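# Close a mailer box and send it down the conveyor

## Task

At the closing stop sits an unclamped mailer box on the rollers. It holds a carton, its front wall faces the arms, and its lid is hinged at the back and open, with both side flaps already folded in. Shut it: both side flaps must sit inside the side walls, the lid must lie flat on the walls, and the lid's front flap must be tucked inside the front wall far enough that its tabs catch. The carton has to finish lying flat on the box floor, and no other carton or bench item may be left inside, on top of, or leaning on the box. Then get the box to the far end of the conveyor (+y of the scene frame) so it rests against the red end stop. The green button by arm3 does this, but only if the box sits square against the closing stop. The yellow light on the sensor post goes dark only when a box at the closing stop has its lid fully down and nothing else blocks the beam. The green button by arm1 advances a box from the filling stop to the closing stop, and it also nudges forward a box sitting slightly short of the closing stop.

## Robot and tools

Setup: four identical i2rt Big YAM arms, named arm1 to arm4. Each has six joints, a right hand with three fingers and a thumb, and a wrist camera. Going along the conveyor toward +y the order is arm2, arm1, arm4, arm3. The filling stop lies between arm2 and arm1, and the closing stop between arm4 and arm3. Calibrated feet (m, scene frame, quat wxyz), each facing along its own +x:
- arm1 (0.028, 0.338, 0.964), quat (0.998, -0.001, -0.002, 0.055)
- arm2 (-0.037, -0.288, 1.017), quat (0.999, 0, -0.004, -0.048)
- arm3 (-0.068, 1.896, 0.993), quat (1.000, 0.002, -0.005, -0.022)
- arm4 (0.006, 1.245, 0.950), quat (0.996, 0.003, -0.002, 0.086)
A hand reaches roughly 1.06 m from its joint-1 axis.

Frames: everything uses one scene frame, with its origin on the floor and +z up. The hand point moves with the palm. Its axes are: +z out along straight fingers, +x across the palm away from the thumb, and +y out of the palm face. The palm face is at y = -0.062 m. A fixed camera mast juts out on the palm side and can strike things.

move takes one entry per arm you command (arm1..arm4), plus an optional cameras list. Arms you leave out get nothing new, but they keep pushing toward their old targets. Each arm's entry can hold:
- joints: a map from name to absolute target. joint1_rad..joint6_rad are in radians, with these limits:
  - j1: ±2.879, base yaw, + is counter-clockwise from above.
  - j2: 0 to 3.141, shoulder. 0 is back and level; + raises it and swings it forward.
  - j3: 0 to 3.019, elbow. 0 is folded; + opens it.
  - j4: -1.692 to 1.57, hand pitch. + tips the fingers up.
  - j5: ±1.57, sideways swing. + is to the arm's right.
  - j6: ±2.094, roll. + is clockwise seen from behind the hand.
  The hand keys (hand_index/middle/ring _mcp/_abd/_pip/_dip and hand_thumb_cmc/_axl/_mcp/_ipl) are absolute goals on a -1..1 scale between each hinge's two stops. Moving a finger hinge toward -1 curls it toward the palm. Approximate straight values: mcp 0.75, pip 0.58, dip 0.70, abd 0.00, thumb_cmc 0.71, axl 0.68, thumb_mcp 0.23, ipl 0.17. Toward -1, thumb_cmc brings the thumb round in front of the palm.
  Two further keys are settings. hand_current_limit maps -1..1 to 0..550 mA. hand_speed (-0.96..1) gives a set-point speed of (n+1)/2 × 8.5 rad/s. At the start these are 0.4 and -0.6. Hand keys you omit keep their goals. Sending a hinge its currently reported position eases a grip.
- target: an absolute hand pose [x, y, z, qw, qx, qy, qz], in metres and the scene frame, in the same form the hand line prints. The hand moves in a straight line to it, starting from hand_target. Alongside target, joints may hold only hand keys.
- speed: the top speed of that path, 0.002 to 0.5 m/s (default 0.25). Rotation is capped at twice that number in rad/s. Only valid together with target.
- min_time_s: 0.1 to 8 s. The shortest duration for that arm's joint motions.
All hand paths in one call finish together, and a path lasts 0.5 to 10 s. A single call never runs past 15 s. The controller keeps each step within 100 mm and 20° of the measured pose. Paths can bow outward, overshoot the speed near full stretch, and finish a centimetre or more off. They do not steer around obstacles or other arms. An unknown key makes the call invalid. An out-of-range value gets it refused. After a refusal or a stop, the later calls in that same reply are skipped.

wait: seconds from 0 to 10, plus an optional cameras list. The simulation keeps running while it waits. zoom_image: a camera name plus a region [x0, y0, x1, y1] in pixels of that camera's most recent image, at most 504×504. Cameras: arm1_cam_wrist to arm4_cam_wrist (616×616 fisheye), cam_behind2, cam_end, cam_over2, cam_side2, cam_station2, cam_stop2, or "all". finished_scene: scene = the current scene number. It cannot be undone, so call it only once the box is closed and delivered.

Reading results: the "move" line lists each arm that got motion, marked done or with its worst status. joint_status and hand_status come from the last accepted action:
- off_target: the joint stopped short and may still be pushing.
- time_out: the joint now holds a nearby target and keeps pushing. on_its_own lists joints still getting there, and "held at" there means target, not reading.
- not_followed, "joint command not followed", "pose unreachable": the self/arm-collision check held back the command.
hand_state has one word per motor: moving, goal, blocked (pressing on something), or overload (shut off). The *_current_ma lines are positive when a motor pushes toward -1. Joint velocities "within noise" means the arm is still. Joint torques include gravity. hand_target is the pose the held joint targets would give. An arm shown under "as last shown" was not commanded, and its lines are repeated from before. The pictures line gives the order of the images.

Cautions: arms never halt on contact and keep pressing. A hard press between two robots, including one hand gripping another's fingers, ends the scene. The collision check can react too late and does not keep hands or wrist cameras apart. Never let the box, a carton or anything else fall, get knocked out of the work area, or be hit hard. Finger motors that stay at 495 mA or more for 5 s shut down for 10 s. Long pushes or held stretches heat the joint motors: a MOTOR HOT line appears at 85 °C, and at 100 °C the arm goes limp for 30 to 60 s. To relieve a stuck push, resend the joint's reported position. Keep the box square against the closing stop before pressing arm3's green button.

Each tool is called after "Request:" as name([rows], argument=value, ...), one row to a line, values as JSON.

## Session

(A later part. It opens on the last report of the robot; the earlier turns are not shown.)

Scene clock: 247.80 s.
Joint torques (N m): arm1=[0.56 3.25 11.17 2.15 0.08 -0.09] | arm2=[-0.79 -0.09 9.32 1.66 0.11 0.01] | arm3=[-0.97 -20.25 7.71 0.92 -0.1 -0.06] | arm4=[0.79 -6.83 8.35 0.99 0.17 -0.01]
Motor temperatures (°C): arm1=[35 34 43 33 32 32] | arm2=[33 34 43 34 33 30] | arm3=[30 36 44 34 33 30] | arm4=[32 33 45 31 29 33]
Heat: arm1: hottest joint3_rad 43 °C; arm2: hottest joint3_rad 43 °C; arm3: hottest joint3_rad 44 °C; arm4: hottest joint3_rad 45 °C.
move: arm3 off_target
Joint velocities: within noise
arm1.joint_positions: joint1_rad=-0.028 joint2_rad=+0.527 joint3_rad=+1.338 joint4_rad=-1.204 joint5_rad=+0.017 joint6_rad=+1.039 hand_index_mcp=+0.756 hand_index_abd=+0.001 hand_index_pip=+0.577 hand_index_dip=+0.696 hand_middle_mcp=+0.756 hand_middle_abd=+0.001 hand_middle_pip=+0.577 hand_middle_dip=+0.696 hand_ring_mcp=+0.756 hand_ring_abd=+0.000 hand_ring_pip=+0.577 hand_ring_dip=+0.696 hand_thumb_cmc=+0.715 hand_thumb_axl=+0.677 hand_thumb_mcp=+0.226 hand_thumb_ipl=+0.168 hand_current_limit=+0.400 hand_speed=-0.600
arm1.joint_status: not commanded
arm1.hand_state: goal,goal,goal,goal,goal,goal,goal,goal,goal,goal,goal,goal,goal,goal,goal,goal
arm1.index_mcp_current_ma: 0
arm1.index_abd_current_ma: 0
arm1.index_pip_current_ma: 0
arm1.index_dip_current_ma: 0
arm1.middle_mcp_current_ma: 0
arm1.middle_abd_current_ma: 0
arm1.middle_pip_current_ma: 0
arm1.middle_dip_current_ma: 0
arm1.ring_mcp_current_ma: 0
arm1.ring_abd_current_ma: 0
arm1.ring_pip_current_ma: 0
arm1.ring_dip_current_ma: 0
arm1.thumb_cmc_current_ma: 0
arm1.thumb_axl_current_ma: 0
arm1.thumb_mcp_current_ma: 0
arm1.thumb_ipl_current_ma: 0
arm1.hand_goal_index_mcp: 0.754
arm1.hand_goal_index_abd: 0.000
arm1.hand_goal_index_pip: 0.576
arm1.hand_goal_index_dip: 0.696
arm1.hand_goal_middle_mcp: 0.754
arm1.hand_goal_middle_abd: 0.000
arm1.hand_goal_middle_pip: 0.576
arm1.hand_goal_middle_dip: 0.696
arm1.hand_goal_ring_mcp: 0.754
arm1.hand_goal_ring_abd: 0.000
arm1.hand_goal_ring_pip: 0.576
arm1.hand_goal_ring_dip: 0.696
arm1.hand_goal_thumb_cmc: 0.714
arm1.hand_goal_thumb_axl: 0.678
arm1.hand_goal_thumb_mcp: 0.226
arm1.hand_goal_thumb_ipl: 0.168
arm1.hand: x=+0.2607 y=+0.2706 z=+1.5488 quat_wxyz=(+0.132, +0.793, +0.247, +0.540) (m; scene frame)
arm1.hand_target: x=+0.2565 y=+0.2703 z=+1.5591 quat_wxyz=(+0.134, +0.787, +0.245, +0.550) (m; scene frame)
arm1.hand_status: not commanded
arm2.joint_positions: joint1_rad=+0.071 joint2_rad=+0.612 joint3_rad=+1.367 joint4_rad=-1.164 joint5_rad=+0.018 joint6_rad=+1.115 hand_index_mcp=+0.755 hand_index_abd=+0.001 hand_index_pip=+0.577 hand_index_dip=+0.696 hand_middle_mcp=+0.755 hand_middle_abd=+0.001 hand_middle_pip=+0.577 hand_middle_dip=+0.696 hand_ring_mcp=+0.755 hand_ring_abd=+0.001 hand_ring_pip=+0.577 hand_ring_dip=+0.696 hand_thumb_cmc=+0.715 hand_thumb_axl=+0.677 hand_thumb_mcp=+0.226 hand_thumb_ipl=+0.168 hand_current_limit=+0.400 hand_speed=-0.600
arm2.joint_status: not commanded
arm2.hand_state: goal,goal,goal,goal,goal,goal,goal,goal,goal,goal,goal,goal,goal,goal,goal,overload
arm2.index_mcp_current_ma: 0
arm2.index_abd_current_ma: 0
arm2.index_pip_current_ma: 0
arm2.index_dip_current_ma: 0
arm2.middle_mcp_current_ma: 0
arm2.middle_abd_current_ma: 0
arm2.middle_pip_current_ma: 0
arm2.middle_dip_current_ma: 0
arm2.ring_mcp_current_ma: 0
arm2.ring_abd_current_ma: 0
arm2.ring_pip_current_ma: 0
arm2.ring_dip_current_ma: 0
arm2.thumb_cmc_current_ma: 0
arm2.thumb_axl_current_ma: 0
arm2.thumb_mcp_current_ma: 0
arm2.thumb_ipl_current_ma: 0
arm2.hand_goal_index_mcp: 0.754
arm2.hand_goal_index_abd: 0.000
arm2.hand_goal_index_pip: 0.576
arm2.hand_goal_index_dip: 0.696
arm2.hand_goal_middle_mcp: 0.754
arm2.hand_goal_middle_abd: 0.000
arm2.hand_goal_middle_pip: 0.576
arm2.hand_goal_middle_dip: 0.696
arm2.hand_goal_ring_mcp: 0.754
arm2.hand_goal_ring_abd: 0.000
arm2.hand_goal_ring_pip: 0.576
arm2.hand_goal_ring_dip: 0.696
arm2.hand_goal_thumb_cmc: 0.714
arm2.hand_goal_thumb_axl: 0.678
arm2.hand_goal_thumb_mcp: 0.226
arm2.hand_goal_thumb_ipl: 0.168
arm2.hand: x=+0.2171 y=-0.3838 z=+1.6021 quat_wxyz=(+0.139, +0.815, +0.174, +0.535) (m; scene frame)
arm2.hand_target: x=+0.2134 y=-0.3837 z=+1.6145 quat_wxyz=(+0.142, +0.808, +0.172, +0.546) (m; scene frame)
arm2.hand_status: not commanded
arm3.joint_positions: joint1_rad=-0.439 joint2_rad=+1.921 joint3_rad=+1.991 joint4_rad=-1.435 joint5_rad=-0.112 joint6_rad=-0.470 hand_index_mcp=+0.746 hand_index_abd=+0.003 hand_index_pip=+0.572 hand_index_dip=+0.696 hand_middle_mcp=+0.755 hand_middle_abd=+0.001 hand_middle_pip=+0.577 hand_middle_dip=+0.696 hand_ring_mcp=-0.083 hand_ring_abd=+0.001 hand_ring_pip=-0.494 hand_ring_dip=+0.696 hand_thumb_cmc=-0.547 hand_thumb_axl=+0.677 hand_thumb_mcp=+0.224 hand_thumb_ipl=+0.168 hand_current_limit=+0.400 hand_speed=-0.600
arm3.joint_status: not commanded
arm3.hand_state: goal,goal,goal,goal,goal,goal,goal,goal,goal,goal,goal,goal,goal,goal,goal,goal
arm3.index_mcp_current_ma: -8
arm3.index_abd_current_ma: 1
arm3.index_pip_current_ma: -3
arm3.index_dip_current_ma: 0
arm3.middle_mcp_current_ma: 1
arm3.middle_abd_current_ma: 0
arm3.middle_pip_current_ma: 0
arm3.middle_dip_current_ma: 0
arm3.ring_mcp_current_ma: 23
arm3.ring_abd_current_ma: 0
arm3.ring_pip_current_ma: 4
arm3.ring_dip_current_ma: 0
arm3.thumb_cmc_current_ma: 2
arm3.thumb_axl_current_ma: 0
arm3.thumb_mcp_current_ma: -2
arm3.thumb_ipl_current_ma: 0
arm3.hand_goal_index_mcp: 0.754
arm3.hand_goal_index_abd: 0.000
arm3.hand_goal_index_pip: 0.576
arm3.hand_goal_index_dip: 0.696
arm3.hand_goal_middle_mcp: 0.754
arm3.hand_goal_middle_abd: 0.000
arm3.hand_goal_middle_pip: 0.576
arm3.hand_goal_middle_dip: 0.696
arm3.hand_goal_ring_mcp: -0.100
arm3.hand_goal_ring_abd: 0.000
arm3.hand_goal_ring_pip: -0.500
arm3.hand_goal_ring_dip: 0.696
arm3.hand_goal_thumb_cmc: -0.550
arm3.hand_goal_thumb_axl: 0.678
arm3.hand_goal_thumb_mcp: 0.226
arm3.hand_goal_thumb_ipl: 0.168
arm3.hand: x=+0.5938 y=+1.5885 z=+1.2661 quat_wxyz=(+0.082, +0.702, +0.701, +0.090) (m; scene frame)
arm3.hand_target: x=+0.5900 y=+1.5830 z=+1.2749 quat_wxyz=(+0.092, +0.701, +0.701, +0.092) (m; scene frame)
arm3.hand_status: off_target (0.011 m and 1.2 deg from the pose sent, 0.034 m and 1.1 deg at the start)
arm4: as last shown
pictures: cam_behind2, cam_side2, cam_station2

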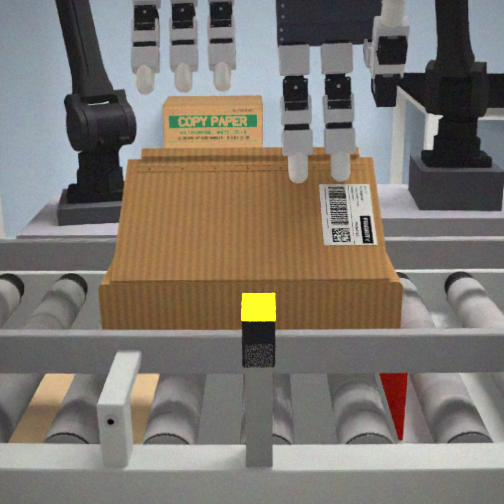

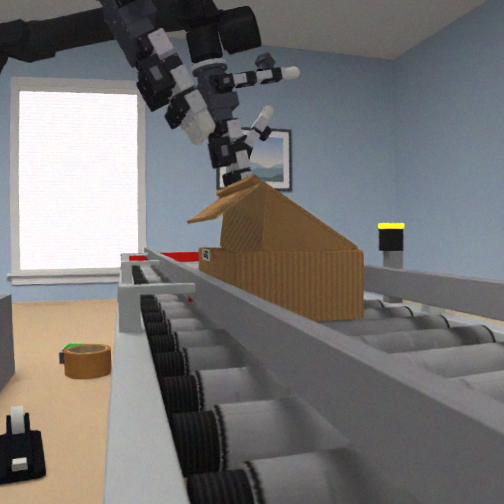

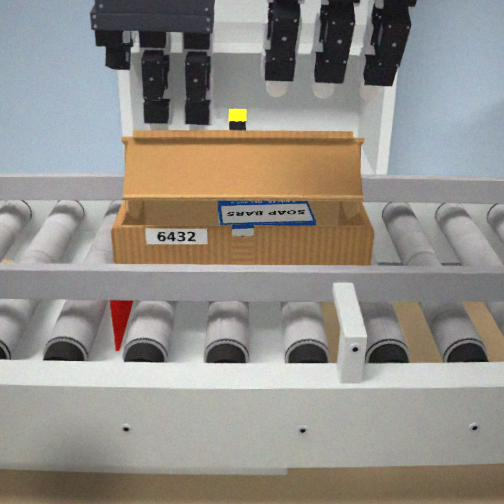

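Request:
move(arm4={"target": [0.465, 1.413, 1.262, 0.183, 0.683, 0.683, 0.183], "speed": 0.2})

Request:
move(arm4={"target": [0.495, 1.413, 1.222, 0.183, 0.683, 0.683, 0.183], "speed": 0.12})

Request:
move(arm4={"target": [0.515, 1.413, 1.210, 0.183, 0.683, 0.683, 0.183], "speed": 0.12}, cameras=["cam_behind2", "cam_side2", "cam_station2", "cam_stop2"])

Scene clock: 260.03 s.
Joint torques (N m): arm1=[0.5 3.19 11.15 2.17 0.08 -0.08] | arm2=[-0.79 -0.09 9.32 1.63 0.1 0.02] | arm3=[-1.03 -20.13 7.75 0.9 -0.1 -0.06] | arm4=[0.67 -6.3 8.27 2.02 0.18 -0.07]
Motor temperatures (°C): arm1=[35 34 43 33 32 32] | arm2=[33 34 43 33 33 30] | arm3=[30 36 44 34 33 30] | arm4=[32 33 45 30 29 33]
Heat: arm1: hottest joint3_rad 43 °C; arm2: hottest joint3_rad 43 °C; arm3: hottest joint3_rad 44 °C; arm4: hottest joint3_rad 45 °C.
move: arm4 done
Joint velocities: within noise
arm1, arm2, arm3: as last shown
arm3.hand_target: x=+0.5900 y=+1.5830 z=+1.2748 quat_wxyz=(+0.092, +0.701, +0.701, +0.092) (m; scene frame)
arm4.joint_positions: joint1_rad=+0.411 joint2_rad=+1.182 joint3_rad=+1.143 joint4_rad=-1.084 joint5_rad=+0.282 joint6_rad=+0.526 hand_index_mcp=+0.761 hand_index_abd=+0.000 hand_index_pip=+0.578 hand_index_dip=+0.696 hand_middle_mcp=+0.761 hand_middle_abd=-0.002 hand_middle_pip=+0.578 hand_middle_dip=+0.696 hand_ring_mcp=+0.763 hand_ring_abd=-0.002 hand_ring_pip=+0.580 hand_ring_dip=+0.696 hand_thumb_cmc=+0.716 hand_thumb_axl=+0.677 hand_thumb_mcp=+0.224 hand_thumb_ipl=+0.168 hand_current_limit=+0.400 hand_speed=-0.600
arm4.joint_status: not commanded
arm4.hand_state: goal,goal,goal,goal,goal,goal,goal,goal,goal,goal,goal,goal,goal,goal,goal,goal
arm4.index_mcp_current_ma: 9
arm4.index_abd_current_ma: 0
arm4.index_pip_current_ma: 1
arm4.index_dip_current_ma: 0
arm4.middle_mcp_current_ma: 8
arm4.middle_abd_current_ma: -1
arm4.middle_pip_current_ma: 1
arm4.middle_dip_current_ma: 0
arm4.ring_mcp_current_ma: 12
arm4.ring_abd_current_ma: -1
arm4.ring_pip_current_ma: 3
arm4.ring_dip_current_ma: 0
arm4.thumb_cmc_current_ma: 2
arm4.thumb_axl_current_ma: 0
arm4.thumb_mcp_current_ma: -2
arm4.thumb_ipl_current_ma: 0
arm4.hand_goal_index_mcp: 0.754
arm4.hand_goal_index_abd: 0.000
arm4.hand_goal_index_pip: 0.576
arm4.hand_goal_index_dip: 0.696
arm4.hand_goal_middle_mcp: 0.754
arm4.hand_goal_middle_abd: 0.000
arm4.hand_goal_middle_pip: 0.576
arm4.hand_goal_middle_dip: 0.696
arm4.hand_goal_ring_mcp: 0.754
arm4.hand_goal_ring_abd: 0.000
arm4.hand_goal_ring_pip: 0.576
arm4.hand_goal_ring_dip: 0.696
arm4.hand_goal_thumb_cmc: 0.714
arm4.hand_goal_thumb_axl: 0.678
arm4.hand_goal_thumb_mcp: 0.226
arm4.hand_goal_thumb_ipl: 0.168
arm4.hand: x=+0.4618 y=+1.4136 z=+1.2700 quat_wxyz=(+0.183, +0.686, +0.679, +0.186) (m; scene frame)
arm4.hand_target: x=+0.4648 y=+1.4130 z=+1.2620 quat_wxyz=(+0.183, +0.683, +0.683, +0.183) (m; scene frame)
arm4.hand_status: done (0.009 m and 0.6 deg from the pose sent, 0.077 m and 1.8 deg at the start)
pictures: none

Scene clock: 261.17 s.
Joint torques (N m): arm1=[0.56 3.31 11.14 2.18 0.08 -0.09] | arm2=[-0.91 -0.21 9.29 1.63 0.1 0.02] | arm3=[-0.97 -20.19 7.76 0.9 -0.11 -0.06] | arm4=[0.73 -7.3 8.36 2.09 0.16 -0.01]
Motor temperatures (°C): arm1=[35 34 43 33 32 32] | arm2=[33 34 43 33 33 30] | arm3=[30 36 44 34 33 30] | arm4=[32 33 44 30 29 33]
Heat: arm1: hottest joint3_rad 43 °C; arm2: hottest joint3_rad 43 °C; arm3: hottest joint3_rad 44 °C; arm4: hottest joint3_rad 44 °C.
move: arm4 done
Joint velocities: within noise
arm1, arm2, arm3: as last shown
arm4.joint_positions: joint1_rad=+0.367 joint2_rad=+1.260 joint3_rad=+1.100 joint4_rad=-0.956 joint5_rad=+0.264 joint6_rad=+0.486 hand_index_mcp=+0.761 hand_index_abd=+0.000 hand_index_pip=+0.578 hand_index_dip=+0.696 hand_middle_mcp=+0.761 hand_middle_abd=-0.002 hand_middle_pip=+0.578 hand_middle_dip=+0.696 hand_ring_mcp=+0.761 hand_ring_abd=-0.001 hand_ring_pip=+0.579 hand_ring_dip=+0.696 hand_thumb_cmc=+0.716 hand_thumb_axl=+0.677 hand_thumb_mcp=+0.224 hand_thumb_ipl=+0.168 hand_current_limit=+0.400 hand_speed=-0.600
arm4.joint_status: not commanded
arm4.hand_state: goal,goal,goal,goal,goal,goal,goal,goal,goal,goal,goal,goal,goal,goal,goal,goal
arm4.index_mcp_current_ma: 9
arm4.index_abd_current_ma: 0
arm4.index_pip_current_ma: 1
arm4.index_dip_current_ma: 0
arm4.middle_mcp_current_ma: 8
arm4.middle_abd_current_ma: -1
arm4.middle_pip_current_ma: 1
arm4.middle_dip_current_ma: 0
arm4.ring_mcp_current_ma: 8
arm4.ring_abd_current_ma: -1
arm4.ring_pip_current_ma: 2
arm4.ring_dip_current_ma: 0
arm4.thumb_cmc_current_ma: 2
arm4.thumb_axl_current_ma: 0
arm4.thumb_mcp_current_ma: -2
arm4.thumb_ipl_current_ma: 0
arm4.hand_goal_index_mcp: 0.754
arm4.hand_goal_index_abd: 0.000
arm4.hand_goal_index_pip: 0.576
arm4.hand_goal_index_dip: 0.696
arm4.hand_goal_middle_mcp: 0.754
arm4.hand_goal_middle_abd: 0.000
arm4.hand_goal_middle_pip: 0.576
arm4.hand_goal_middle_dip: 0.696
arm4.hand_goal_ring_mcp: 0.754
arm4.hand_goal_ring_abd: 0.000
arm4.hand_goal_ring_pip: 0.576
arm4.hand_goal_ring_dip: 0.696
arm4.hand_goal_thumb_cmc: 0.714
arm4.hand_goal_thumb_axl: 0.678
arm4.hand_goal_thumb_mcp: 0.226
arm4.hand_goal_thumb_ipl: 0.168
arm4.hand: x=+0.4917 y=+1.4134 z=+1.2295 quat_wxyz=(+0.183, +0.686, +0.679, +0.184) (m; scene frame)
arm4.hand_target: x=+0.4948 y=+1.4130 z=+1.2221 quat_wxyz=(+0.183, +0.683, +0.683, +0.183) (m; scene frame)
arm4.hand_status: done (0.008 m and 0.6 deg from the pose sent, 0.058 m and 0.6 deg at the start)
pictures: none

Scene clock: 262.20 s.
Joint torques (N m): arm1=[0.44 3.19 11.15 2.15 0.09 -0.09] | arm2=[-0.85 -0.21 9.33 1.65 0.11 0.02] | arm3=[-0.97 -20.19 7.75 0.88 -0.11 -0.06] | arm4=[0.67 -7.53 9.24 2.15 0.18 -0.04]
Motor temperatures (°C): arm1=[35 34 43 33 32 32] | arm2=[33 34 43 33 33 30] | arm3=[30 36 44 34 33 30] | arm4=[32 33 44 30 29 33]
Heat: arm1: hottest joint3_rad 43 °C; arm2: hottest joint3_rad 43 °C; arm3: hottest joint3_rad 44 °C; arm4: hottest joint3_rad 44 °C.
move: arm4 done
Joint velocities: within noise
arm1, arm2, arm3: as last shown
arm4.joint_positions: joint1_rad=+0.343 joint2_rad=+1.306 joint3_rad=+1.100 joint4_rad=-0.912 joint5_rad=+0.252 joint6_rad=+0.462 hand_index_mcp=+0.761 hand_index_abd=+0.000 hand_index_pip=+0.578 hand_index_dip=+0.696 hand_middle_mcp=+0.761 hand_middle_abd=-0.002 hand_middle_pip=+0.578 hand_middle_dip=+0.696 hand_ring_mcp=+0.761 hand_ring_abd=-0.001 hand_ring_pip=+0.579 hand_ring_dip=+0.696 hand_thumb_cmc=+0.716 hand_thumb_axl=+0.677 hand_thumb_mcp=+0.224 hand_thumb_ipl=+0.168 hand_current_limit=+0.400 hand_speed=-0.600
arm4.joint_status: not commanded
arm4.hand_state: goal,goal,goal,goal,goal,goal,goal,goal,goal,goal,goal,goal,goal,goal,goal,goal
arm4.index_mcp_current_ma: 9
arm4.index_abd_current_ma: 0
arm4.index_pip_current_ma: 1
arm4.index_dip_current_ma: 0
arm4.middle_mcp_current_ma: 8
arm4.middle_abd_current_ma: -1
arm4.middle_pip_current_ma: 1
arm4.middle_dip_current_ma: 0
arm4.ring_mcp_current_ma: 8
arm4.ring_abd_current_ma: -1
arm4.ring_pip_current_ma: 2
arm4.ring_dip_current_ma: 0
arm4.thumb_cmc_current_ma: 2
arm4.thumb_axl_current_ma: 0
arm4.thumb_mcp_current_ma: -2
arm4.thumb_ipl_current_ma: 0
arm4.hand_goal_index_mcp: 0.754
arm4.hand_goal_index_abd: 0.000
arm4.hand_goal_index_pip: 0.576
arm4.hand_goal_index_dip: 0.696
arm4.hand_goal_middle_mcp: 0.754
arm4.hand_goal_middle_abd: 0.000
arm4.hand_goal_middle_pip: 0.576
arm4.hand_goal_middle_dip: 0.696
arm4.hand_goal_ring_mcp: 0.754
arm4.hand_goal_ring_abd: 0.000
arm4.hand_goal_ring_pip: 0.576
arm4.hand_goal_ring_dip: 0.696
arm4.hand_goal_thumb_cmc: 0.714
arm4.hand_goal_thumb_axl: 0.678
arm4.hand_goal_thumb_mcp: 0.226
arm4.hand_goal_thumb_ipl: 0.168
arm4.hand: x=+0.5081 y=+1.4126 z=+1.2131 quat_wxyz=(+0.181, +0.686, +0.681, +0.181) (m; scene frame)
arm4.hand_target: x=+0.5149 y=+1.4129 z=+1.2100 quat_wxyz=(+0.183, +0.683, +0.683, +0.183) (m; scene frame)
arm4.hand_status: done (0.008 m and 0.5 deg from the pose sent, 0.030 m and 0.6 deg at the start)
pictures: cam_behind2, cam_side2, cam_station2, cam_stop2

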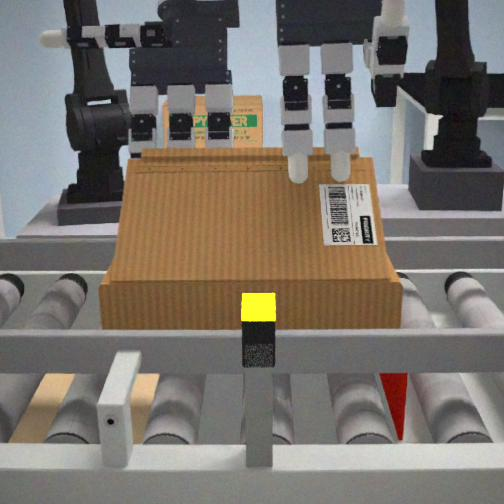

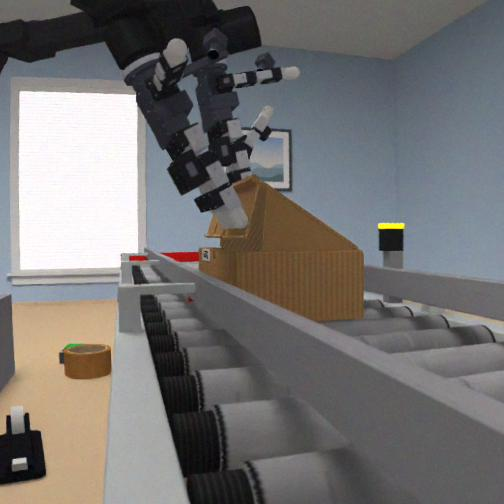

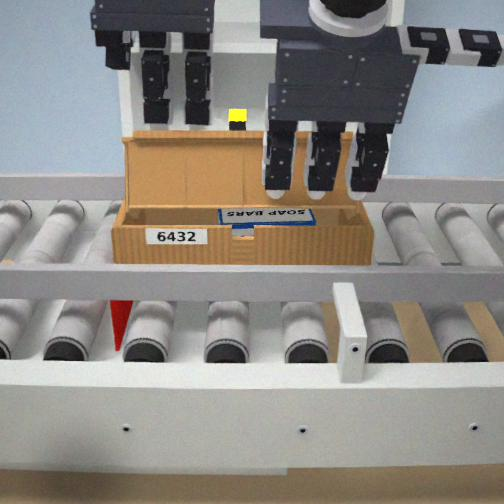

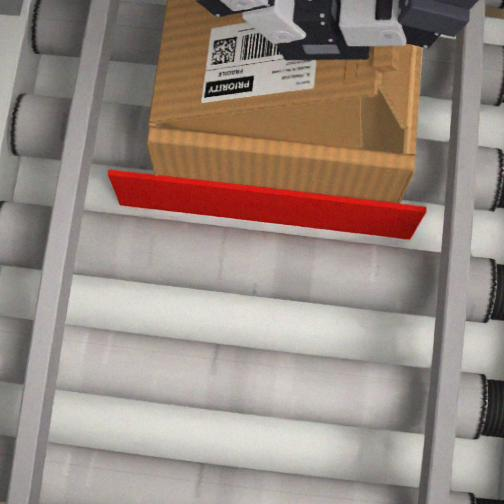

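Request:
zoom_image(camera="cam_side2", region=[180, 150, 300, 280])

Request:
zoom_image(camera="cam_stop2", region=[240, 0, 504, 240])

Scaled by 3.877.

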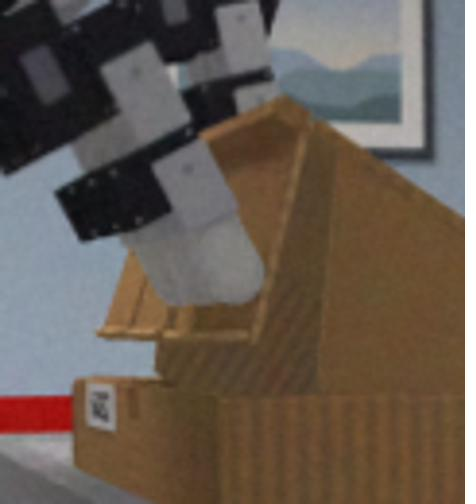

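Scaled by 1.909.

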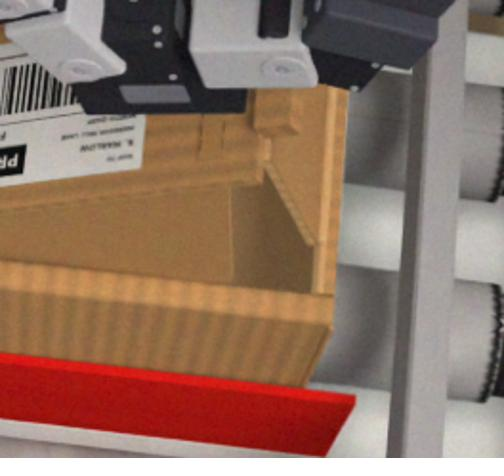

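Request:
move(arm4={"target": [0.513, 1.413, 1.199, 0.183, 0.683, 0.683, 0.183], "speed": 0.08}, arm3={"target": [0.583, 1.580, 1.260, 0.0923, 0.7011, 0.7011, 0.0923], "speed": 0.08}, cameras=["cam_side2", "cam_station2", "cam_stop2"])

Request:
zoom_image(camera="cam_side2", region=[180, 150, 300, 280])

Request:
zoom_image(camera="cam_stop2", region=[240, 0, 504, 240])

Scene clock: 274.90 s.
Joint torques (N m): arm1=[0.62 3.25 11.11 2.17 0.08 -0.08] | arm2=[-0.79 -0.21 9.33 1.63 0.1 0.02] | arm3=[-1.14 -19.19 7.53 0.91 -0.05 -0.06] | arm4=[0.79 -7.82 8.36 2.33 0.27 0.02]
Motor temperatures (°C): arm1=[35 34 43 33 32 32] | arm2=[33 34 43 33 33 30] | arm3=[30 36 43 34 33 30] | arm4=[32 32 43 31 29 33]
Heat: arm1: hottest joint3_rad 43 °C; arm2: hottest joint3_rad 43 °C; arm3: hottest joint3_rad 43 °C; arm4: hottest joint3_rad 43 °C.
move: arm3 done; arm4 done
Joint velocities: within noise
arm1, arm2: as last shown
arm3.joint_positions: joint1_rad=-0.447 joint2_rad=+1.897 joint3_rad=+1.930 joint4_rad=-1.389 joint5_rad=-0.116 joint6_rad=-0.479 hand_index_mcp=+0.746 hand_index_abd=+0.000 hand_index_pip=+0.572 hand_index_dip=+0.696 hand_middle_mcp=+0.754 hand_middle_abd=-0.001 hand_middle_pip=+0.577 hand_middle_dip=+0.696 hand_ring_mcp=-0.083 hand_ring_abd=+0.001 hand_ring_pip=-0.494 hand_ring_dip=+0.696 hand_thumb_cmc=-0.547 hand_thumb_axl=+0.677 hand_thumb_mcp=+0.224 hand_thumb_ipl=+0.168 hand_current_limit=+0.400 hand_speed=-0.600
arm3.joint_status: not commanded
arm3.hand_state: goal,goal,goal,goal,goal,goal,goal,goal,goal,goal,goal,goal,goal,goal,goal,goal
arm3.index_mcp_current_ma: -8
arm3.index_abd_current_ma: 0
arm3.index_pip_current_ma: -3
arm3.index_dip_current_ma: 0
arm3.middle_mcp_current_ma: 0
arm3.middle_abd_current_ma: 0
arm3.middle_pip_current_ma: 0
arm3.middle_dip_current_ma: 0
arm3.ring_mcp_current_ma: 23
arm3.ring_abd_current_ma: 0
arm3.ring_pip_current_ma: 4
arm3.ring_dip_current_ma: 0
arm3.thumb_cmc_current_ma: 2
arm3.thumb_axl_current_ma: 0
arm3.thumb_mcp_current_ma: -2
arm3.thumb_ipl_current_ma: 0
arm3.hand_goal_index_mcp: 0.754
arm3.hand_goal_index_abd: 0.000
arm3.hand_goal_index_pip: 0.576
arm3.hand_goal_index_dip: 0.696
arm3.hand_goal_middle_mcp: 0.754
arm3.hand_goal_middle_abd: 0.000
arm3.hand_goal_middle_pip: 0.576
arm3.hand_goal_middle_dip: 0.696
arm3.hand_goal_ring_mcp: -0.100
arm3.hand_goal_ring_abd: 0.000
arm3.hand_goal_ring_pip: -0.500
arm3.hand_goal_ring_dip: 0.696
arm3.hand_goal_thumb_cmc: -0.550
arm3.hand_goal_thumb_axl: 0.678
arm3.hand_goal_thumb_mcp: 0.226
arm3.hand_goal_thumb_ipl: 0.168
arm3.hand: x=+0.5871 y=+1.5869 z=+1.2582 quat_wxyz=(+0.087, +0.701, +0.702, +0.092) (m; scene frame)
arm3.hand_target: x=+0.5830 y=+1.5800 z=+1.2600 quat_wxyz=(+0.092, +0.701, +0.701, +0.092) (m; scene frame)
arm3.hand_status: done (0.008 m and 0.6 deg from the pose sent, 0.015 m and 1.2 deg at the start)
arm4.joint_positions: joint1_rad=+0.343 joint2_rad=+1.311 joint3_rad=+1.085 joint4_rad=-0.888 joint5_rad=+0.250 joint6_rad=+0.462 hand_index_mcp=+0.761 hand_index_abd=+0.000 hand_index_pip=+0.578 hand_index_dip=+0.696 hand_middle_mcp=+0.762 hand_middle_abd=-0.002 hand_middle_pip=+0.578 hand_middle_dip=+0.696 hand_ring_mcp=+0.766 hand_ring_abd=+0.001 hand_ring_pip=+0.582 hand_ring_dip=+0.697 hand_thumb_cmc=+0.716 hand_thumb_axl=+0.677 hand_thumb_mcp=+0.224 hand_thumb_ipl=+0.168 hand_current_limit=+0.400 hand_speed=-0.600
arm4.joint_status: not commanded
arm4.hand_state: goal,goal,goal,goal,goal,goal,goal,goal,goal,goal,goal,goal,goal,goal,goal,goal
arm4.index_mcp_current_ma: 9
arm4.index_abd_current_ma: 0
arm4.index_pip_current_ma: 1
arm4.index_dip_current_ma: 0
arm4.middle_mcp_current_ma: 11
arm4.middle_abd_current_ma: -1
arm4.middle_pip_current_ma: 2
arm4.middle_dip_current_ma: 0
arm4.ring_mcp_current_ma: 18
arm4.ring_abd_current_ma: 0
arm4.ring_pip_current_ma: 6
arm4.ring_dip_current_ma: 1
arm4.thumb_cmc_current_ma: 2
arm4.thumb_axl_current_ma: 0
arm4.thumb_mcp_current_ma: -2
arm4.thumb_ipl_current_ma: 0
arm4.hand_goal_index_mcp: 0.754
arm4.hand_goal_index_abd: 0.000
arm4.hand_goal_index_pip: 0.576
arm4.hand_goal_index_dip: 0.696
arm4.hand_goal_middle_mcp: 0.754
arm4.hand_goal_middle_abd: 0.000
arm4.hand_goal_middle_pip: 0.576
arm4.hand_goal_middle_dip: 0.696
arm4.hand_goal_ring_mcp: 0.754
arm4.hand_goal_ring_abd: 0.000
arm4.hand_goal_ring_pip: 0.576
arm4.hand_goal_ring_dip: 0.696
arm4.hand_goal_thumb_cmc: 0.714
arm4.hand_goal_thumb_axl: 0.678
arm4.hand_goal_thumb_mcp: 0.226
arm4.hand_goal_thumb_ipl: 0.168
arm4.hand: x=+0.5087 y=+1.4134 z=+1.2060 quat_wxyz=(+0.181, +0.686, +0.681, +0.183) (m; scene frame)
arm4.hand_target: x=+0.5128 y=+1.4129 z=+1.1990 quat_wxyz=(+0.183, +0.683, +0.683, +0.183) (m; scene frame)
arm4.hand_status: done (0.008 m and 0.5 deg from the pose sent, 0.015 m and 0.5 deg at the start)
pictures: cam_side2, cam_station2, cam_stop2

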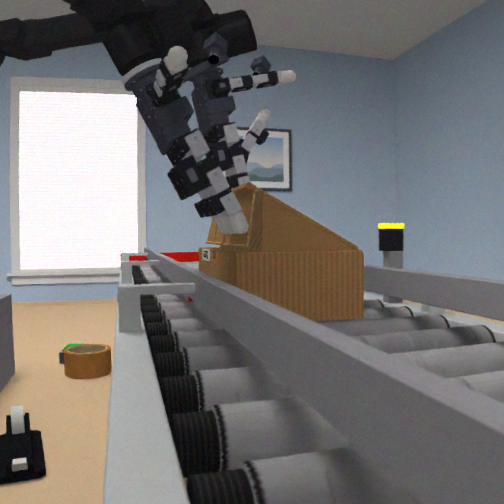

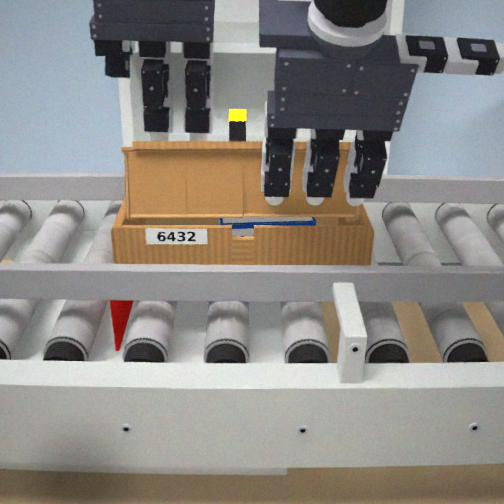

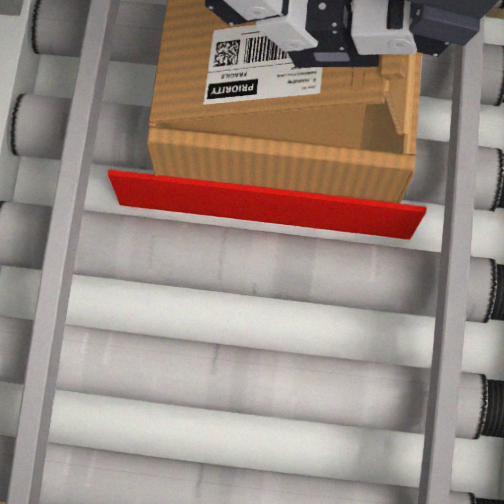

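Scaled by 3.877.

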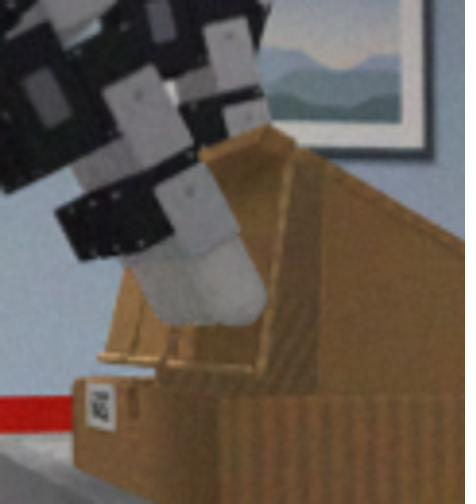

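Scaled by 1.909.

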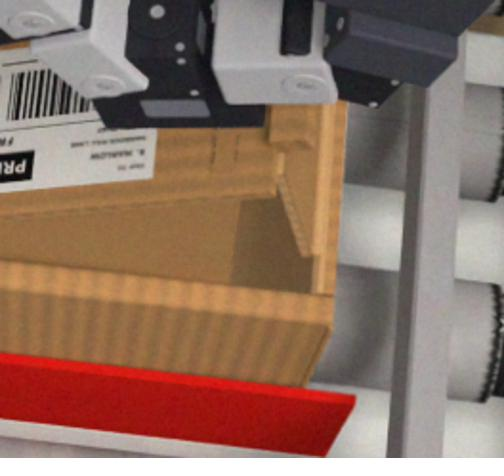

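Request:
move(arm4={"target": [0.504, 1.413, 1.188, 0.183, 0.683, 0.683, 0.183], "speed": 0.06}, arm3={"target": [0.575, 1.578, 1.241, 0.0923, 0.7011, 0.7011, 0.0923], "speed": 0.08}, cameras=["cam_side2", "cam_station2", "cam_stop2"])

Request:
zoom_image(camera="cam_side2", region=[180, 150, 300, 280])

Request:
zoom_image(camera="cam_stop2", region=[240, 0, 504, 240])

Scene clock: 281.03 s.
Joint torques (N m): arm1=[0.56 3.37 11.14 2.14 0.08 -0.09] | arm2=[-0.79 -0.09 9.32 1.63 0.11 0.02] | arm3=[-1.14 -19.02 7.6 0.95 -0.06 -0.05] | arm4=[1.67 -8.59 8.17 2.22 0.44 0.12]
Motor temperatures (°C): arm1=[35 34 43 32 32 32] | arm2=[33 34 43 33 33 30] | arm3=[30 37 43 34 33 30] | arm4=[32 32 43 31 29 33]
Heat: arm1: hottest joint3_rad 43 °C; arm2: hottest joint3_rad 43 °C; arm3: hottest joint3_rad 43 °C; arm4: hottest joint3_rad 43 °C.
move: arm3 done; arm4 done
Joint velocities: within noise
arm1, arm2: as last shown
arm3.joint_positions: joint1_rad=-0.457 joint2_rad=+1.880 joint3_rad=+1.853 joint4_rad=-1.333 joint5_rad=-0.118 joint6_rad=-0.489 hand_index_mcp=+0.746 hand_index_abd=-0.005 hand_index_pip=+0.572 hand_index_dip=+0.696 hand_middle_mcp=+0.754 hand_middle_abd=-0.001 hand_middle_pip=+0.577 hand_middle_dip=+0.696 hand_ring_mcp=-0.083 hand_ring_abd=+0.001 hand_ring_pip=-0.494 hand_ring_dip=+0.696 hand_thumb_cmc=-0.547 hand_thumb_axl=+0.677 hand_thumb_mcp=+0.224 hand_thumb_ipl=+0.168 hand_current_limit=+0.400 hand_speed=-0.600
arm3.joint_status: not commanded
arm3.hand_state: goal,goal,goal,goal,goal,goal,goal,goal,goal,goal,goal,goal,goal,goal,goal,goal
arm3.index_mcp_current_ma: -8
arm3.index_abd_current_ma: -3
arm3.index_pip_current_ma: -3
arm3.index_dip_current_ma: 0
arm3.middle_mcp_current_ma: 0
arm3.middle_abd_current_ma: 0
arm3.middle_pip_current_ma: 0
arm3.middle_dip_current_ma: 0
arm3.ring_mcp_current_ma: 23
arm3.ring_abd_current_ma: 0
arm3.ring_pip_current_ma: 4
arm3.ring_dip_current_ma: 0
arm3.thumb_cmc_current_ma: 2
arm3.thumb_axl_current_ma: 0
arm3.thumb_mcp_current_ma: -2
arm3.thumb_ipl_current_ma: 0
arm3.hand_goal_index_mcp: 0.754
arm3.hand_goal_index_abd: 0.000
arm3.hand_goal_index_pip: 0.576
arm3.hand_goal_index_dip: 0.696
arm3.hand_goal_middle_mcp: 0.754
arm3.hand_goal_middle_abd: 0.000
arm3.hand_goal_middle_pip: 0.576
arm3.hand_goal_middle_dip: 0.696
arm3.hand_goal_ring_mcp: -0.100
arm3.hand_goal_ring_abd: 0.000
arm3.hand_goal_ring_pip: -0.500
arm3.hand_goal_ring_dip: 0.696
arm3.hand_goal_thumb_cmc: -0.550
arm3.hand_goal_thumb_axl: 0.678
arm3.hand_goal_thumb_mcp: 0.226
arm3.hand_goal_thumb_ipl: 0.168
arm3.hand: x=+0.5789 y=+1.5850 z=+1.2374 quat_wxyz=(+0.085, +0.701, +0.702, +0.092) (m; scene frame)
arm3.hand_target: x=+0.5750 y=+1.5781 z=+1.2409 quat_wxyz=(+0.092, +0.701, +0.701, +0.092) (m; scene frame)
arm3.hand_status: done (0.009 m and 0.8 deg from the pose sent, 0.023 m and 0.6 deg at the start)
arm4.joint_positions: joint1_rad=+0.343 joint2_rad=+1.311 joint3_rad=+1.046 joint4_rad=-0.860 joint5_rad=+0.250 joint6_rad=+0.462 hand_index_mcp=+0.761 hand_index_abd=+0.000 hand_index_pip=+0.578 hand_index_dip=+0.696 hand_middle_mcp=+0.763 hand_middle_abd=-0.002 hand_middle_pip=+0.579 hand_middle_dip=+0.696 hand_ring_mcp=+0.766 hand_ring_abd=+0.000 hand_ring_pip=+0.582 hand_ring_dip=+0.697 hand_thumb_cmc=+0.716 hand_thumb_axl=+0.677 hand_thumb_mcp=+0.224 hand_thumb_ipl=+0.168 hand_current_limit=+0.400 hand_speed=-0.600
arm4.joint_status: not commanded
arm4.hand_state: goal,goal,goal,goal,goal,goal,goal,goal,goal,goal,goal,goal,goal,goal,goal,goal
arm4.index_mcp_current_ma: 9
arm4.index_abd_current_ma: 0
arm4.index_pip_current_ma: 1
arm4.index_dip_current_ma: 0
arm4.middle_mcp_current_ma: 12
arm4.middle_abd_current_ma: -1
arm4.middle_pip_current_ma: 2
arm4.middle_dip_current_ma: 0
arm4.ring_mcp_current_ma: 18
arm4.ring_abd_current_ma: 0
arm4.ring_pip_current_ma: 6
arm4.ring_dip_current_ma: 1
arm4.thumb_cmc_current_ma: 2
arm4.thumb_axl_current_ma: 0
arm4.thumb_mcp_current_ma: -2
arm4.thumb_ipl_current_ma: 0
arm4.hand_goal_index_mcp: 0.754
arm4.hand_goal_index_abd: 0.000
arm4.hand_goal_index_pip: 0.576
arm4.hand_goal_index_dip: 0.696
arm4.hand_goal_middle_mcp: 0.754
arm4.hand_goal_middle_abd: 0.000
arm4.hand_goal_middle_pip: 0.576
arm4.hand_goal_middle_dip: 0.696
arm4.hand_goal_ring_mcp: 0.754
arm4.hand_goal_ring_abd: 0.000
arm4.hand_goal_ring_pip: 0.576
arm4.hand_goal_ring_dip: 0.696
arm4.hand_goal_thumb_cmc: 0.714
arm4.hand_goal_thumb_axl: 0.678
arm4.hand_goal_thumb_mcp: 0.226
arm4.hand_goal_thumb_ipl: 0.168
arm4.hand: x=+0.5039 y=+1.4107 z=+1.1897 quat_wxyz=(+0.179, +0.686, +0.682, +0.178) (m; scene frame)
arm4.hand_target: x=+0.5040 y=+1.4130 z=+1.1881 quat_wxyz=(+0.183, +0.683, +0.683, +0.183) (m; scene frame)
arm4.hand_status: done (0.003 m and 0.8 deg from the pose sent, 0.019 m and 0.4 deg at the start)
pictures: cam_side2, cam_station2, cam_stop2

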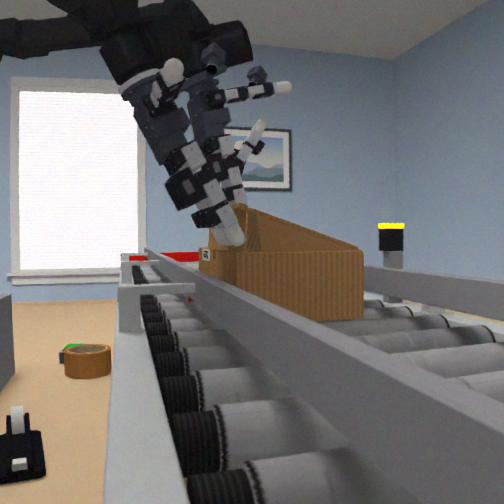

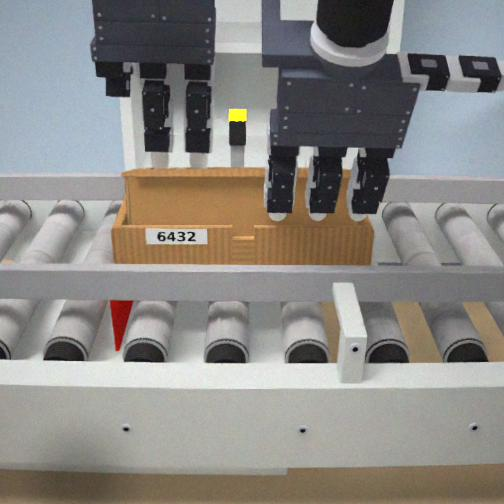

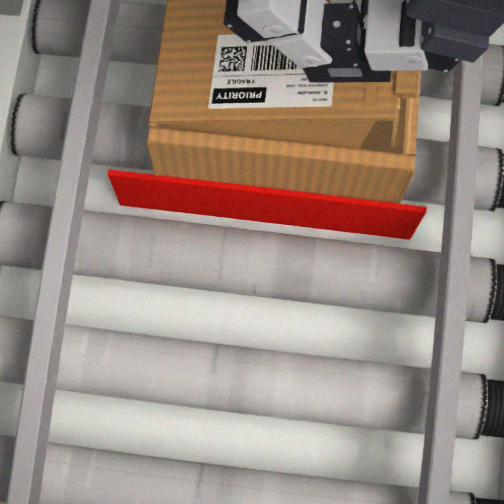

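Scaled by 3.877.

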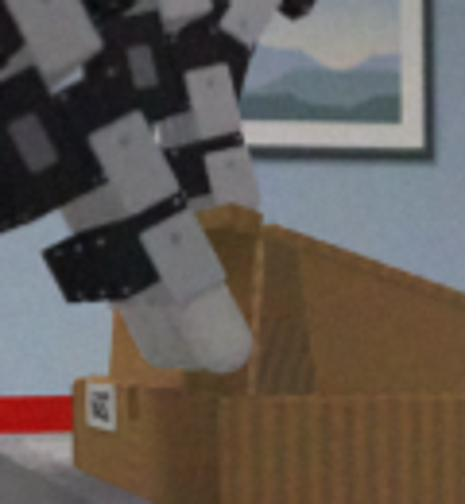

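Scaled by 1.909.

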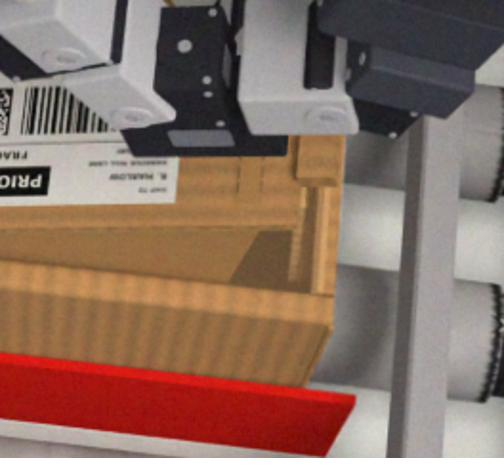

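Request:
move(arm4={"target": [0.470, 1.413, 1.225, 0.183, 0.683, 0.683, 0.183], "speed": 0.08}, cameras=["cam_side2", "cam_station2", "cam_stop2"])

Request:
zoom_image(camera="cam_side2", region=[180, 150, 300, 280])

Request:
zoom_image(camera="cam_stop2", region=[240, 0, 504, 240])

Scene clock: 286.50 s.
Joint torques (N m): arm1=[0.56 3.19 11.14 2.14 0.09 -0.09] | arm2=[-0.85 -0.21 9.32 1.66 0.11 0.01] | arm3=[-1.14 -19.02 7.6 0.94 -0.06 -0.05] | arm4=[1.79 -7.59 9.39 0.94 0.42 0.29]
Motor temperatures (°C): arm1=[35 34 43 32 32 32] | arm2=[33 34 43 33 33 30] | arm3=[30 38 42 34 33 30] | arm4=[32 32 43 30 29 32]
Heat: arm1: hottest joint3_rad 43 °C; arm2: hottest joint3_rad 43 °C; arm3: hottest joint3_rad 42 °C; arm4: hottest joint3_rad 43 °C.
move: arm4 done
Joint velocities: within noise
arm1, arm2, arm3: as last shown
arm4.joint_positions: joint1_rad=+0.387 joint2_rad=+1.216 joint3_rad=+1.046 joint4_rad=-0.948 joint5_rad=+0.272 joint6_rad=+0.486 hand_index_mcp=+0.761 hand_index_abd=+0.000 hand_index_pip=+0.578 hand_index_dip=+0.696 hand_middle_mcp=+0.763 hand_middle_abd=-0.002 hand_middle_pip=+0.579 hand_middle_dip=+0.696 hand_ring_mcp=+0.764 hand_ring_abd=+0.000 hand_ring_pip=+0.581 hand_ring_dip=+0.697 hand_thumb_cmc=+0.716 hand_thumb_axl=+0.677 hand_thumb_mcp=+0.224 hand_thumb_ipl=+0.168 hand_current_limit=+0.400 hand_speed=-0.600
arm4.joint_status: not commanded
arm4.hand_state: goal,goal,goal,goal,goal,goal,goal,goal,goal,goal,goal,goal,goal,goal,goal,goal
arm4.index_mcp_current_ma: 9
arm4.index_abd_current_ma: 0
arm4.index_pip_current_ma: 1
arm4.index_dip_current_ma: 0
arm4.middle_mcp_current_ma: 12
arm4.middle_abd_current_ma: -1
arm4.middle_pip_current_ma: 2
arm4.middle_dip_current_ma: 0
arm4.ring_mcp_current_ma: 13
arm4.ring_abd_current_ma: 0
arm4.ring_pip_current_ma: 5
arm4.ring_dip_current_ma: 1
arm4.thumb_cmc_current_ma: 2
arm4.thumb_axl_current_ma: 0
arm4.thumb_mcp_current_ma: -2
arm4.thumb_ipl_current_ma: 0
arm4.hand_goal_index_mcp: 0.754
arm4.hand_goal_index_abd: 0.000
arm4.hand_goal_index_pip: 0.576
arm4.hand_goal_index_dip: 0.696
arm4.hand_goal_middle_mcp: 0.754
arm4.hand_goal_middle_abd: 0.000
arm4.hand_goal_middle_pip: 0.576
arm4.hand_goal_middle_dip: 0.696
arm4.hand_goal_ring_mcp: 0.754
arm4.hand_goal_ring_abd: 0.000
arm4.hand_goal_ring_pip: 0.576
arm4.hand_goal_ring_dip: 0.696
arm4.hand_goal_thumb_cmc: 0.714
arm4.hand_goal_thumb_axl: 0.678
arm4.hand_goal_thumb_mcp: 0.226
arm4.hand_goal_thumb_ipl: 0.168
arm4.hand: x=+0.4734 y=+1.4128 z=+1.2232 quat_wxyz=(+0.184, +0.679, +0.686, +0.184) (m; scene frame)
arm4.hand_target: x=+0.4701 y=+1.4131 z=+1.2251 quat_wxyz=(+0.183, +0.683, +0.683, +0.183) (m; scene frame)
arm4.hand_status: done (0.004 m and 0.6 deg from the pose sent, 0.049 m and 0.8 deg at the start)
pictures: cam_side2, cam_station2, cam_stop2

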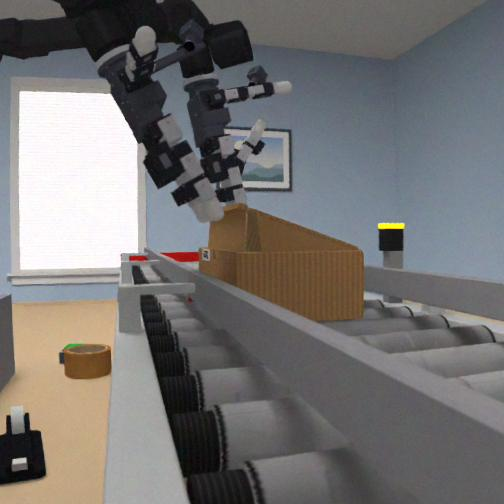

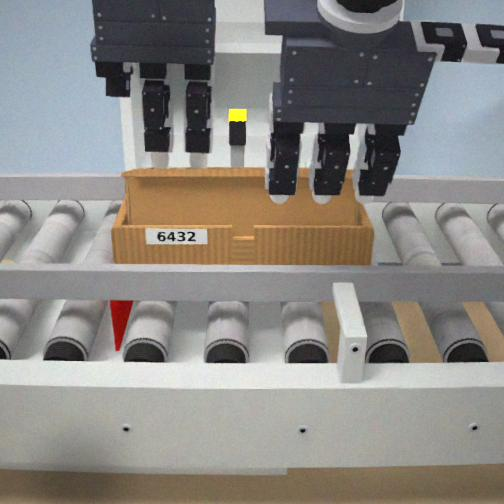

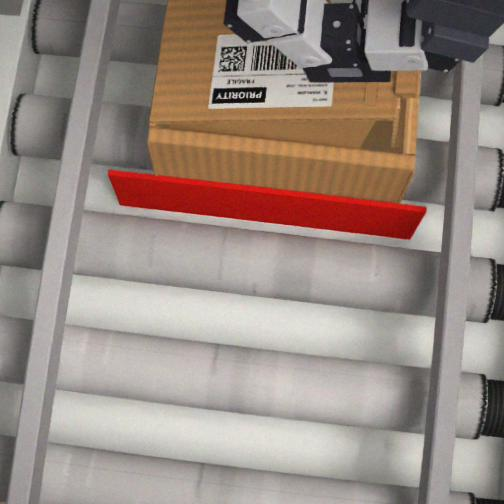

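Scaled by 3.877.

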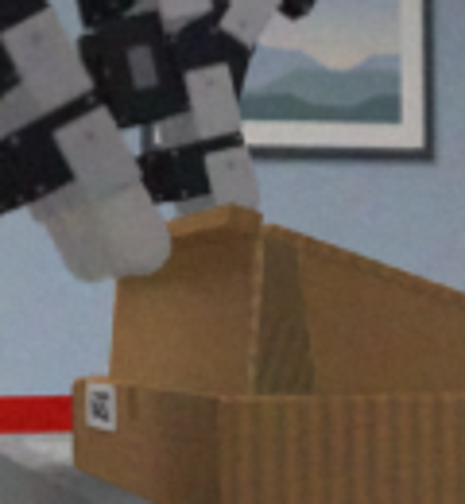

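Scaled by 1.909.

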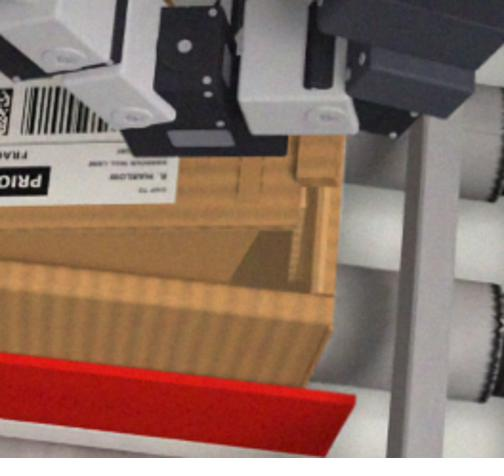

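Request:
move(arm3={"target": [0.566, 1.578, 1.214, 0.0923, 0.7011, 0.7011, 0.0923], "speed": 0.06}, arm4={"target": [0.480, 1.413, 1.31, 0.183, 0.683, 0.683, 0.183], "speed": 0.2}, cameras=["cam_side2", "cam_station2", "cam_stop2"])

Request:
zoom_image(camera="cam_side2", region=[180, 150, 380, 340])

Request:
zoom_image(camera="cam_stop2", region=[140, 0, 504, 240])

Scene clock: 292.30 s.
Joint torques (N m): arm1=[0.56 3.31 11.12 2.13 0.09 -0.08] | arm2=[-0.91 -0.21 9.31 1.63 0.11 0.02] | arm3=[-1.14 -19.08 7.56 0.8 -0.06 -0.04] | arm4=[0.85 -6.3 13.5 0.96 0.22 0.18]
Motor temperatures (°C): arm1=[35 34 43 32 32 32] | arm2=[33 34 43 33 33 30] | arm3=[30 38 42 34 33 30] | arm4=[32 32 43 30 29 32]
Heat: arm1: hottest joint3_rad 43 °C; arm2: hottest joint3_rad 43 °C; arm3: hottest joint3_rad 42 °C; arm4: hottest joint3_rad 43 °C.
move: arm3 done; arm4 off_target
Joint velocities: within noise
arm1, arm2: as last shown
arm3.joint_positions: joint1_rad=-0.465 joint2_rad=+1.867 joint3_rad=+1.757 joint4_rad=-1.252 joint5_rad=-0.120 joint6_rad=-0.498 hand_index_mcp=+0.738 hand_index_abd=-0.006 hand_index_pip=+0.566 hand_index_dip=+0.692 hand_middle_mcp=+0.754 hand_middle_abd=-0.001 hand_middle_pip=+0.577 hand_middle_dip=+0.696 hand_ring_mcp=-0.083 hand_ring_abd=+0.001 hand_ring_pip=-0.494 hand_ring_dip=+0.696 hand_thumb_cmc=-0.547 hand_thumb_axl=+0.677 hand_thumb_mcp=+0.224 hand_thumb_ipl=+0.168 hand_current_limit=+0.400 hand_speed=-0.600
arm3.joint_status: not commanded
arm3.hand_state: goal,goal,goal,goal,goal,goal,goal,goal,goal,goal,goal,goal,goal,goal,goal,goal
arm3.index_mcp_current_ma: -21
arm3.index_abd_current_ma: -3
arm3.index_pip_current_ma: -9
arm3.index_dip_current_ma: -2
arm3.middle_mcp_current_ma: 0
arm3.middle_abd_current_ma: 0
arm3.middle_pip_current_ma: 0
arm3.middle_dip_current_ma: 0
arm3.ring_mcp_current_ma: 23
arm3.ring_abd_current_ma: 0
arm3.ring_pip_current_ma: 4
arm3.ring_dip_current_ma: 0
arm3.thumb_cmc_current_ma: 2
arm3.thumb_axl_current_ma: 0
arm3.thumb_mcp_current_ma: -2
arm3.thumb_ipl_current_ma: 0
arm3.hand_goal_index_mcp: 0.754
arm3.hand_goal_index_abd: 0.000
arm3.hand_goal_index_pip: 0.576
arm3.hand_goal_index_dip: 0.696
arm3.hand_goal_middle_mcp: 0.754
arm3.hand_goal_middle_abd: 0.000
arm3.hand_goal_middle_pip: 0.576
arm3.hand_goal_middle_dip: 0.696
arm3.hand_goal_ring_mcp: -0.100
arm3.hand_goal_ring_abd: 0.000
arm3.hand_goal_ring_pip: -0.500
arm3.hand_goal_ring_dip: 0.696
arm3.hand_goal_thumb_cmc: -0.550
arm3.hand_goal_thumb_axl: 0.678
arm3.hand_goal_thumb_mcp: 0.226
arm3.hand_goal_thumb_ipl: 0.168
arm3.hand: x=+0.5709 y=+1.5844 z=+1.2083 quat_wxyz=(+0.085, +0.701, +0.702, +0.092) (m; scene frame)
arm3.hand_target: x=+0.5660 y=+1.5780 z=+1.2139 quat_wxyz=(+0.092, +0.701, +0.701, +0.092) (m; scene frame)
arm3.hand_status: done (0.010 m and 0.8 deg from the pose sent, 0.028 m and 0.8 deg at the start)
arm4.joint_positions: joint1_rad=+0.387 joint2_rad=+1.207 joint3_rad=+1.216 joint4_rad=-1.164 joint5_rad=+0.272 joint6_rad=+0.486 hand_index_mcp=+0.761 hand_index_abd=+0.000 hand_index_pip=+0.578 hand_index_dip=+0.696 hand_middle_mcp=+0.763 hand_middle_abd=-0.002 hand_middle_pip=+0.579 hand_middle_dip=+0.696 hand_ring_mcp=+0.763 hand_ring_abd=+0.000 hand_ring_pip=+0.581 hand_ring_dip=+0.697 hand_thumb_cmc=+0.716 hand_thumb_axl=+0.677 hand_thumb_mcp=+0.224 hand_thumb_ipl=+0.168 hand_current_limit=+0.400 hand_speed=-0.600
arm4.joint_status: not commanded
arm4.hand_state: goal,goal,goal,goal,goal,goal,goal,goal,goal,goal,goal,goal,goal,goal,goal,goal
arm4.index_mcp_current_ma: 9
arm4.index_abd_current_ma: 0
arm4.index_pip_current_ma: 1
arm4.index_dip_current_ma: 0
arm4.middle_mcp_current_ma: 12
arm4.middle_abd_current_ma: -1
arm4.middle_pip_current_ma: 2
arm4.middle_dip_current_ma: 0
arm4.ring_mcp_current_ma: 11
arm4.ring_abd_current_ma: 0
arm4.ring_pip_current_ma: 4
arm4.ring_dip_current_ma: 1
arm4.thumb_cmc_current_ma: 2
arm4.thumb_axl_current_ma: 0
arm4.thumb_mcp_current_ma: -2
arm4.thumb_ipl_current_ma: 0
arm4.hand_goal_index_mcp: 0.754
arm4.hand_goal_index_abd: 0.000
arm4.hand_goal_index_pip: 0.576
arm4.hand_goal_index_dip: 0.696
arm4.hand_goal_middle_mcp: 0.754
arm4.hand_goal_middle_abd: 0.000
arm4.hand_goal_middle_pip: 0.576
arm4.hand_goal_middle_dip: 0.696
arm4.hand_goal_ring_mcp: 0.754
arm4.hand_goal_ring_abd: 0.000
arm4.hand_goal_ring_pip: 0.576
arm4.hand_goal_ring_dip: 0.696
arm4.hand_goal_thumb_cmc: 0.714
arm4.hand_goal_thumb_axl: 0.678
arm4.hand_goal_thumb_mcp: 0.226
arm4.hand_goal_thumb_ipl: 0.168
arm4.hand: x=+0.4694 y=+1.4100 z=+1.2849 quat_wxyz=(+0.180, +0.681, +0.690, +0.166) (m; scene frame)
arm4.hand_target: x=+0.4789 y=+1.4126 z=+1.3097 quat_wxyz=(+0.183, +0.683, +0.683, +0.184) (m; scene frame)
arm4.hand_status: off_target (0.027 m and 2.1 deg from the pose sent, 0.087 m and 0.5 deg at the start)
pictures: cam_side2, cam_station2, cam_stop2

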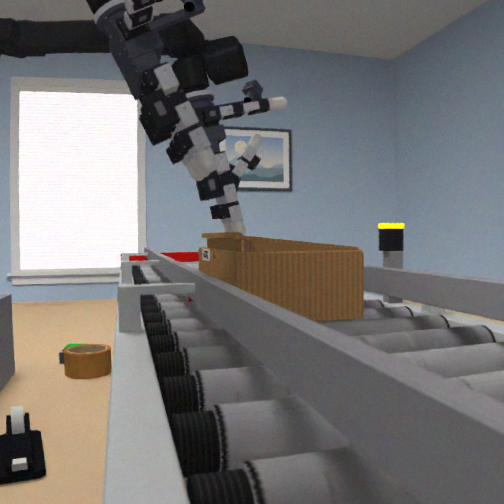

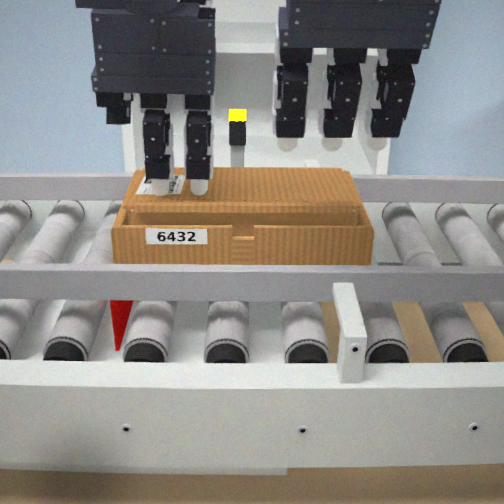

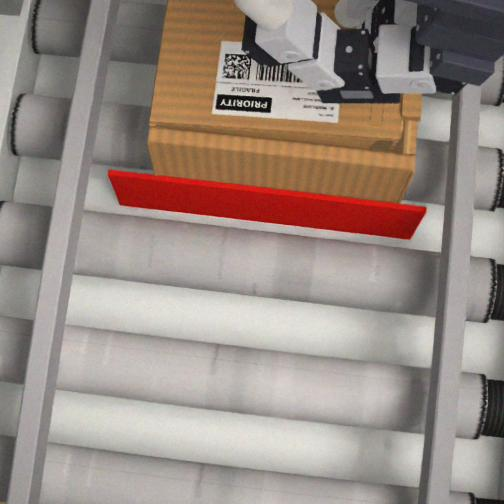

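Scaled by 2.520.

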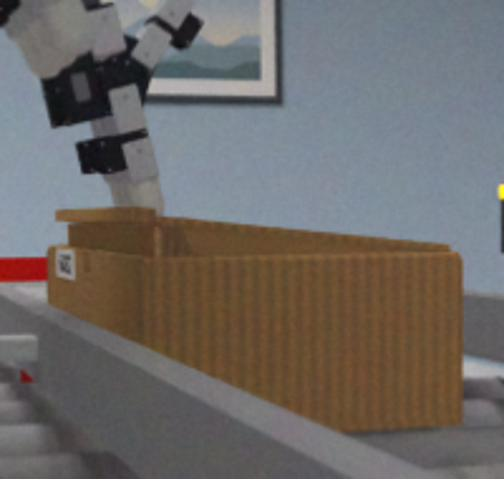

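Scaled by 1.385.

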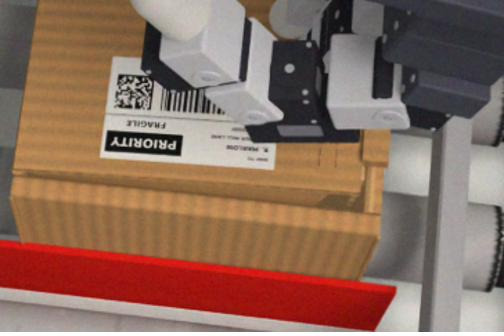

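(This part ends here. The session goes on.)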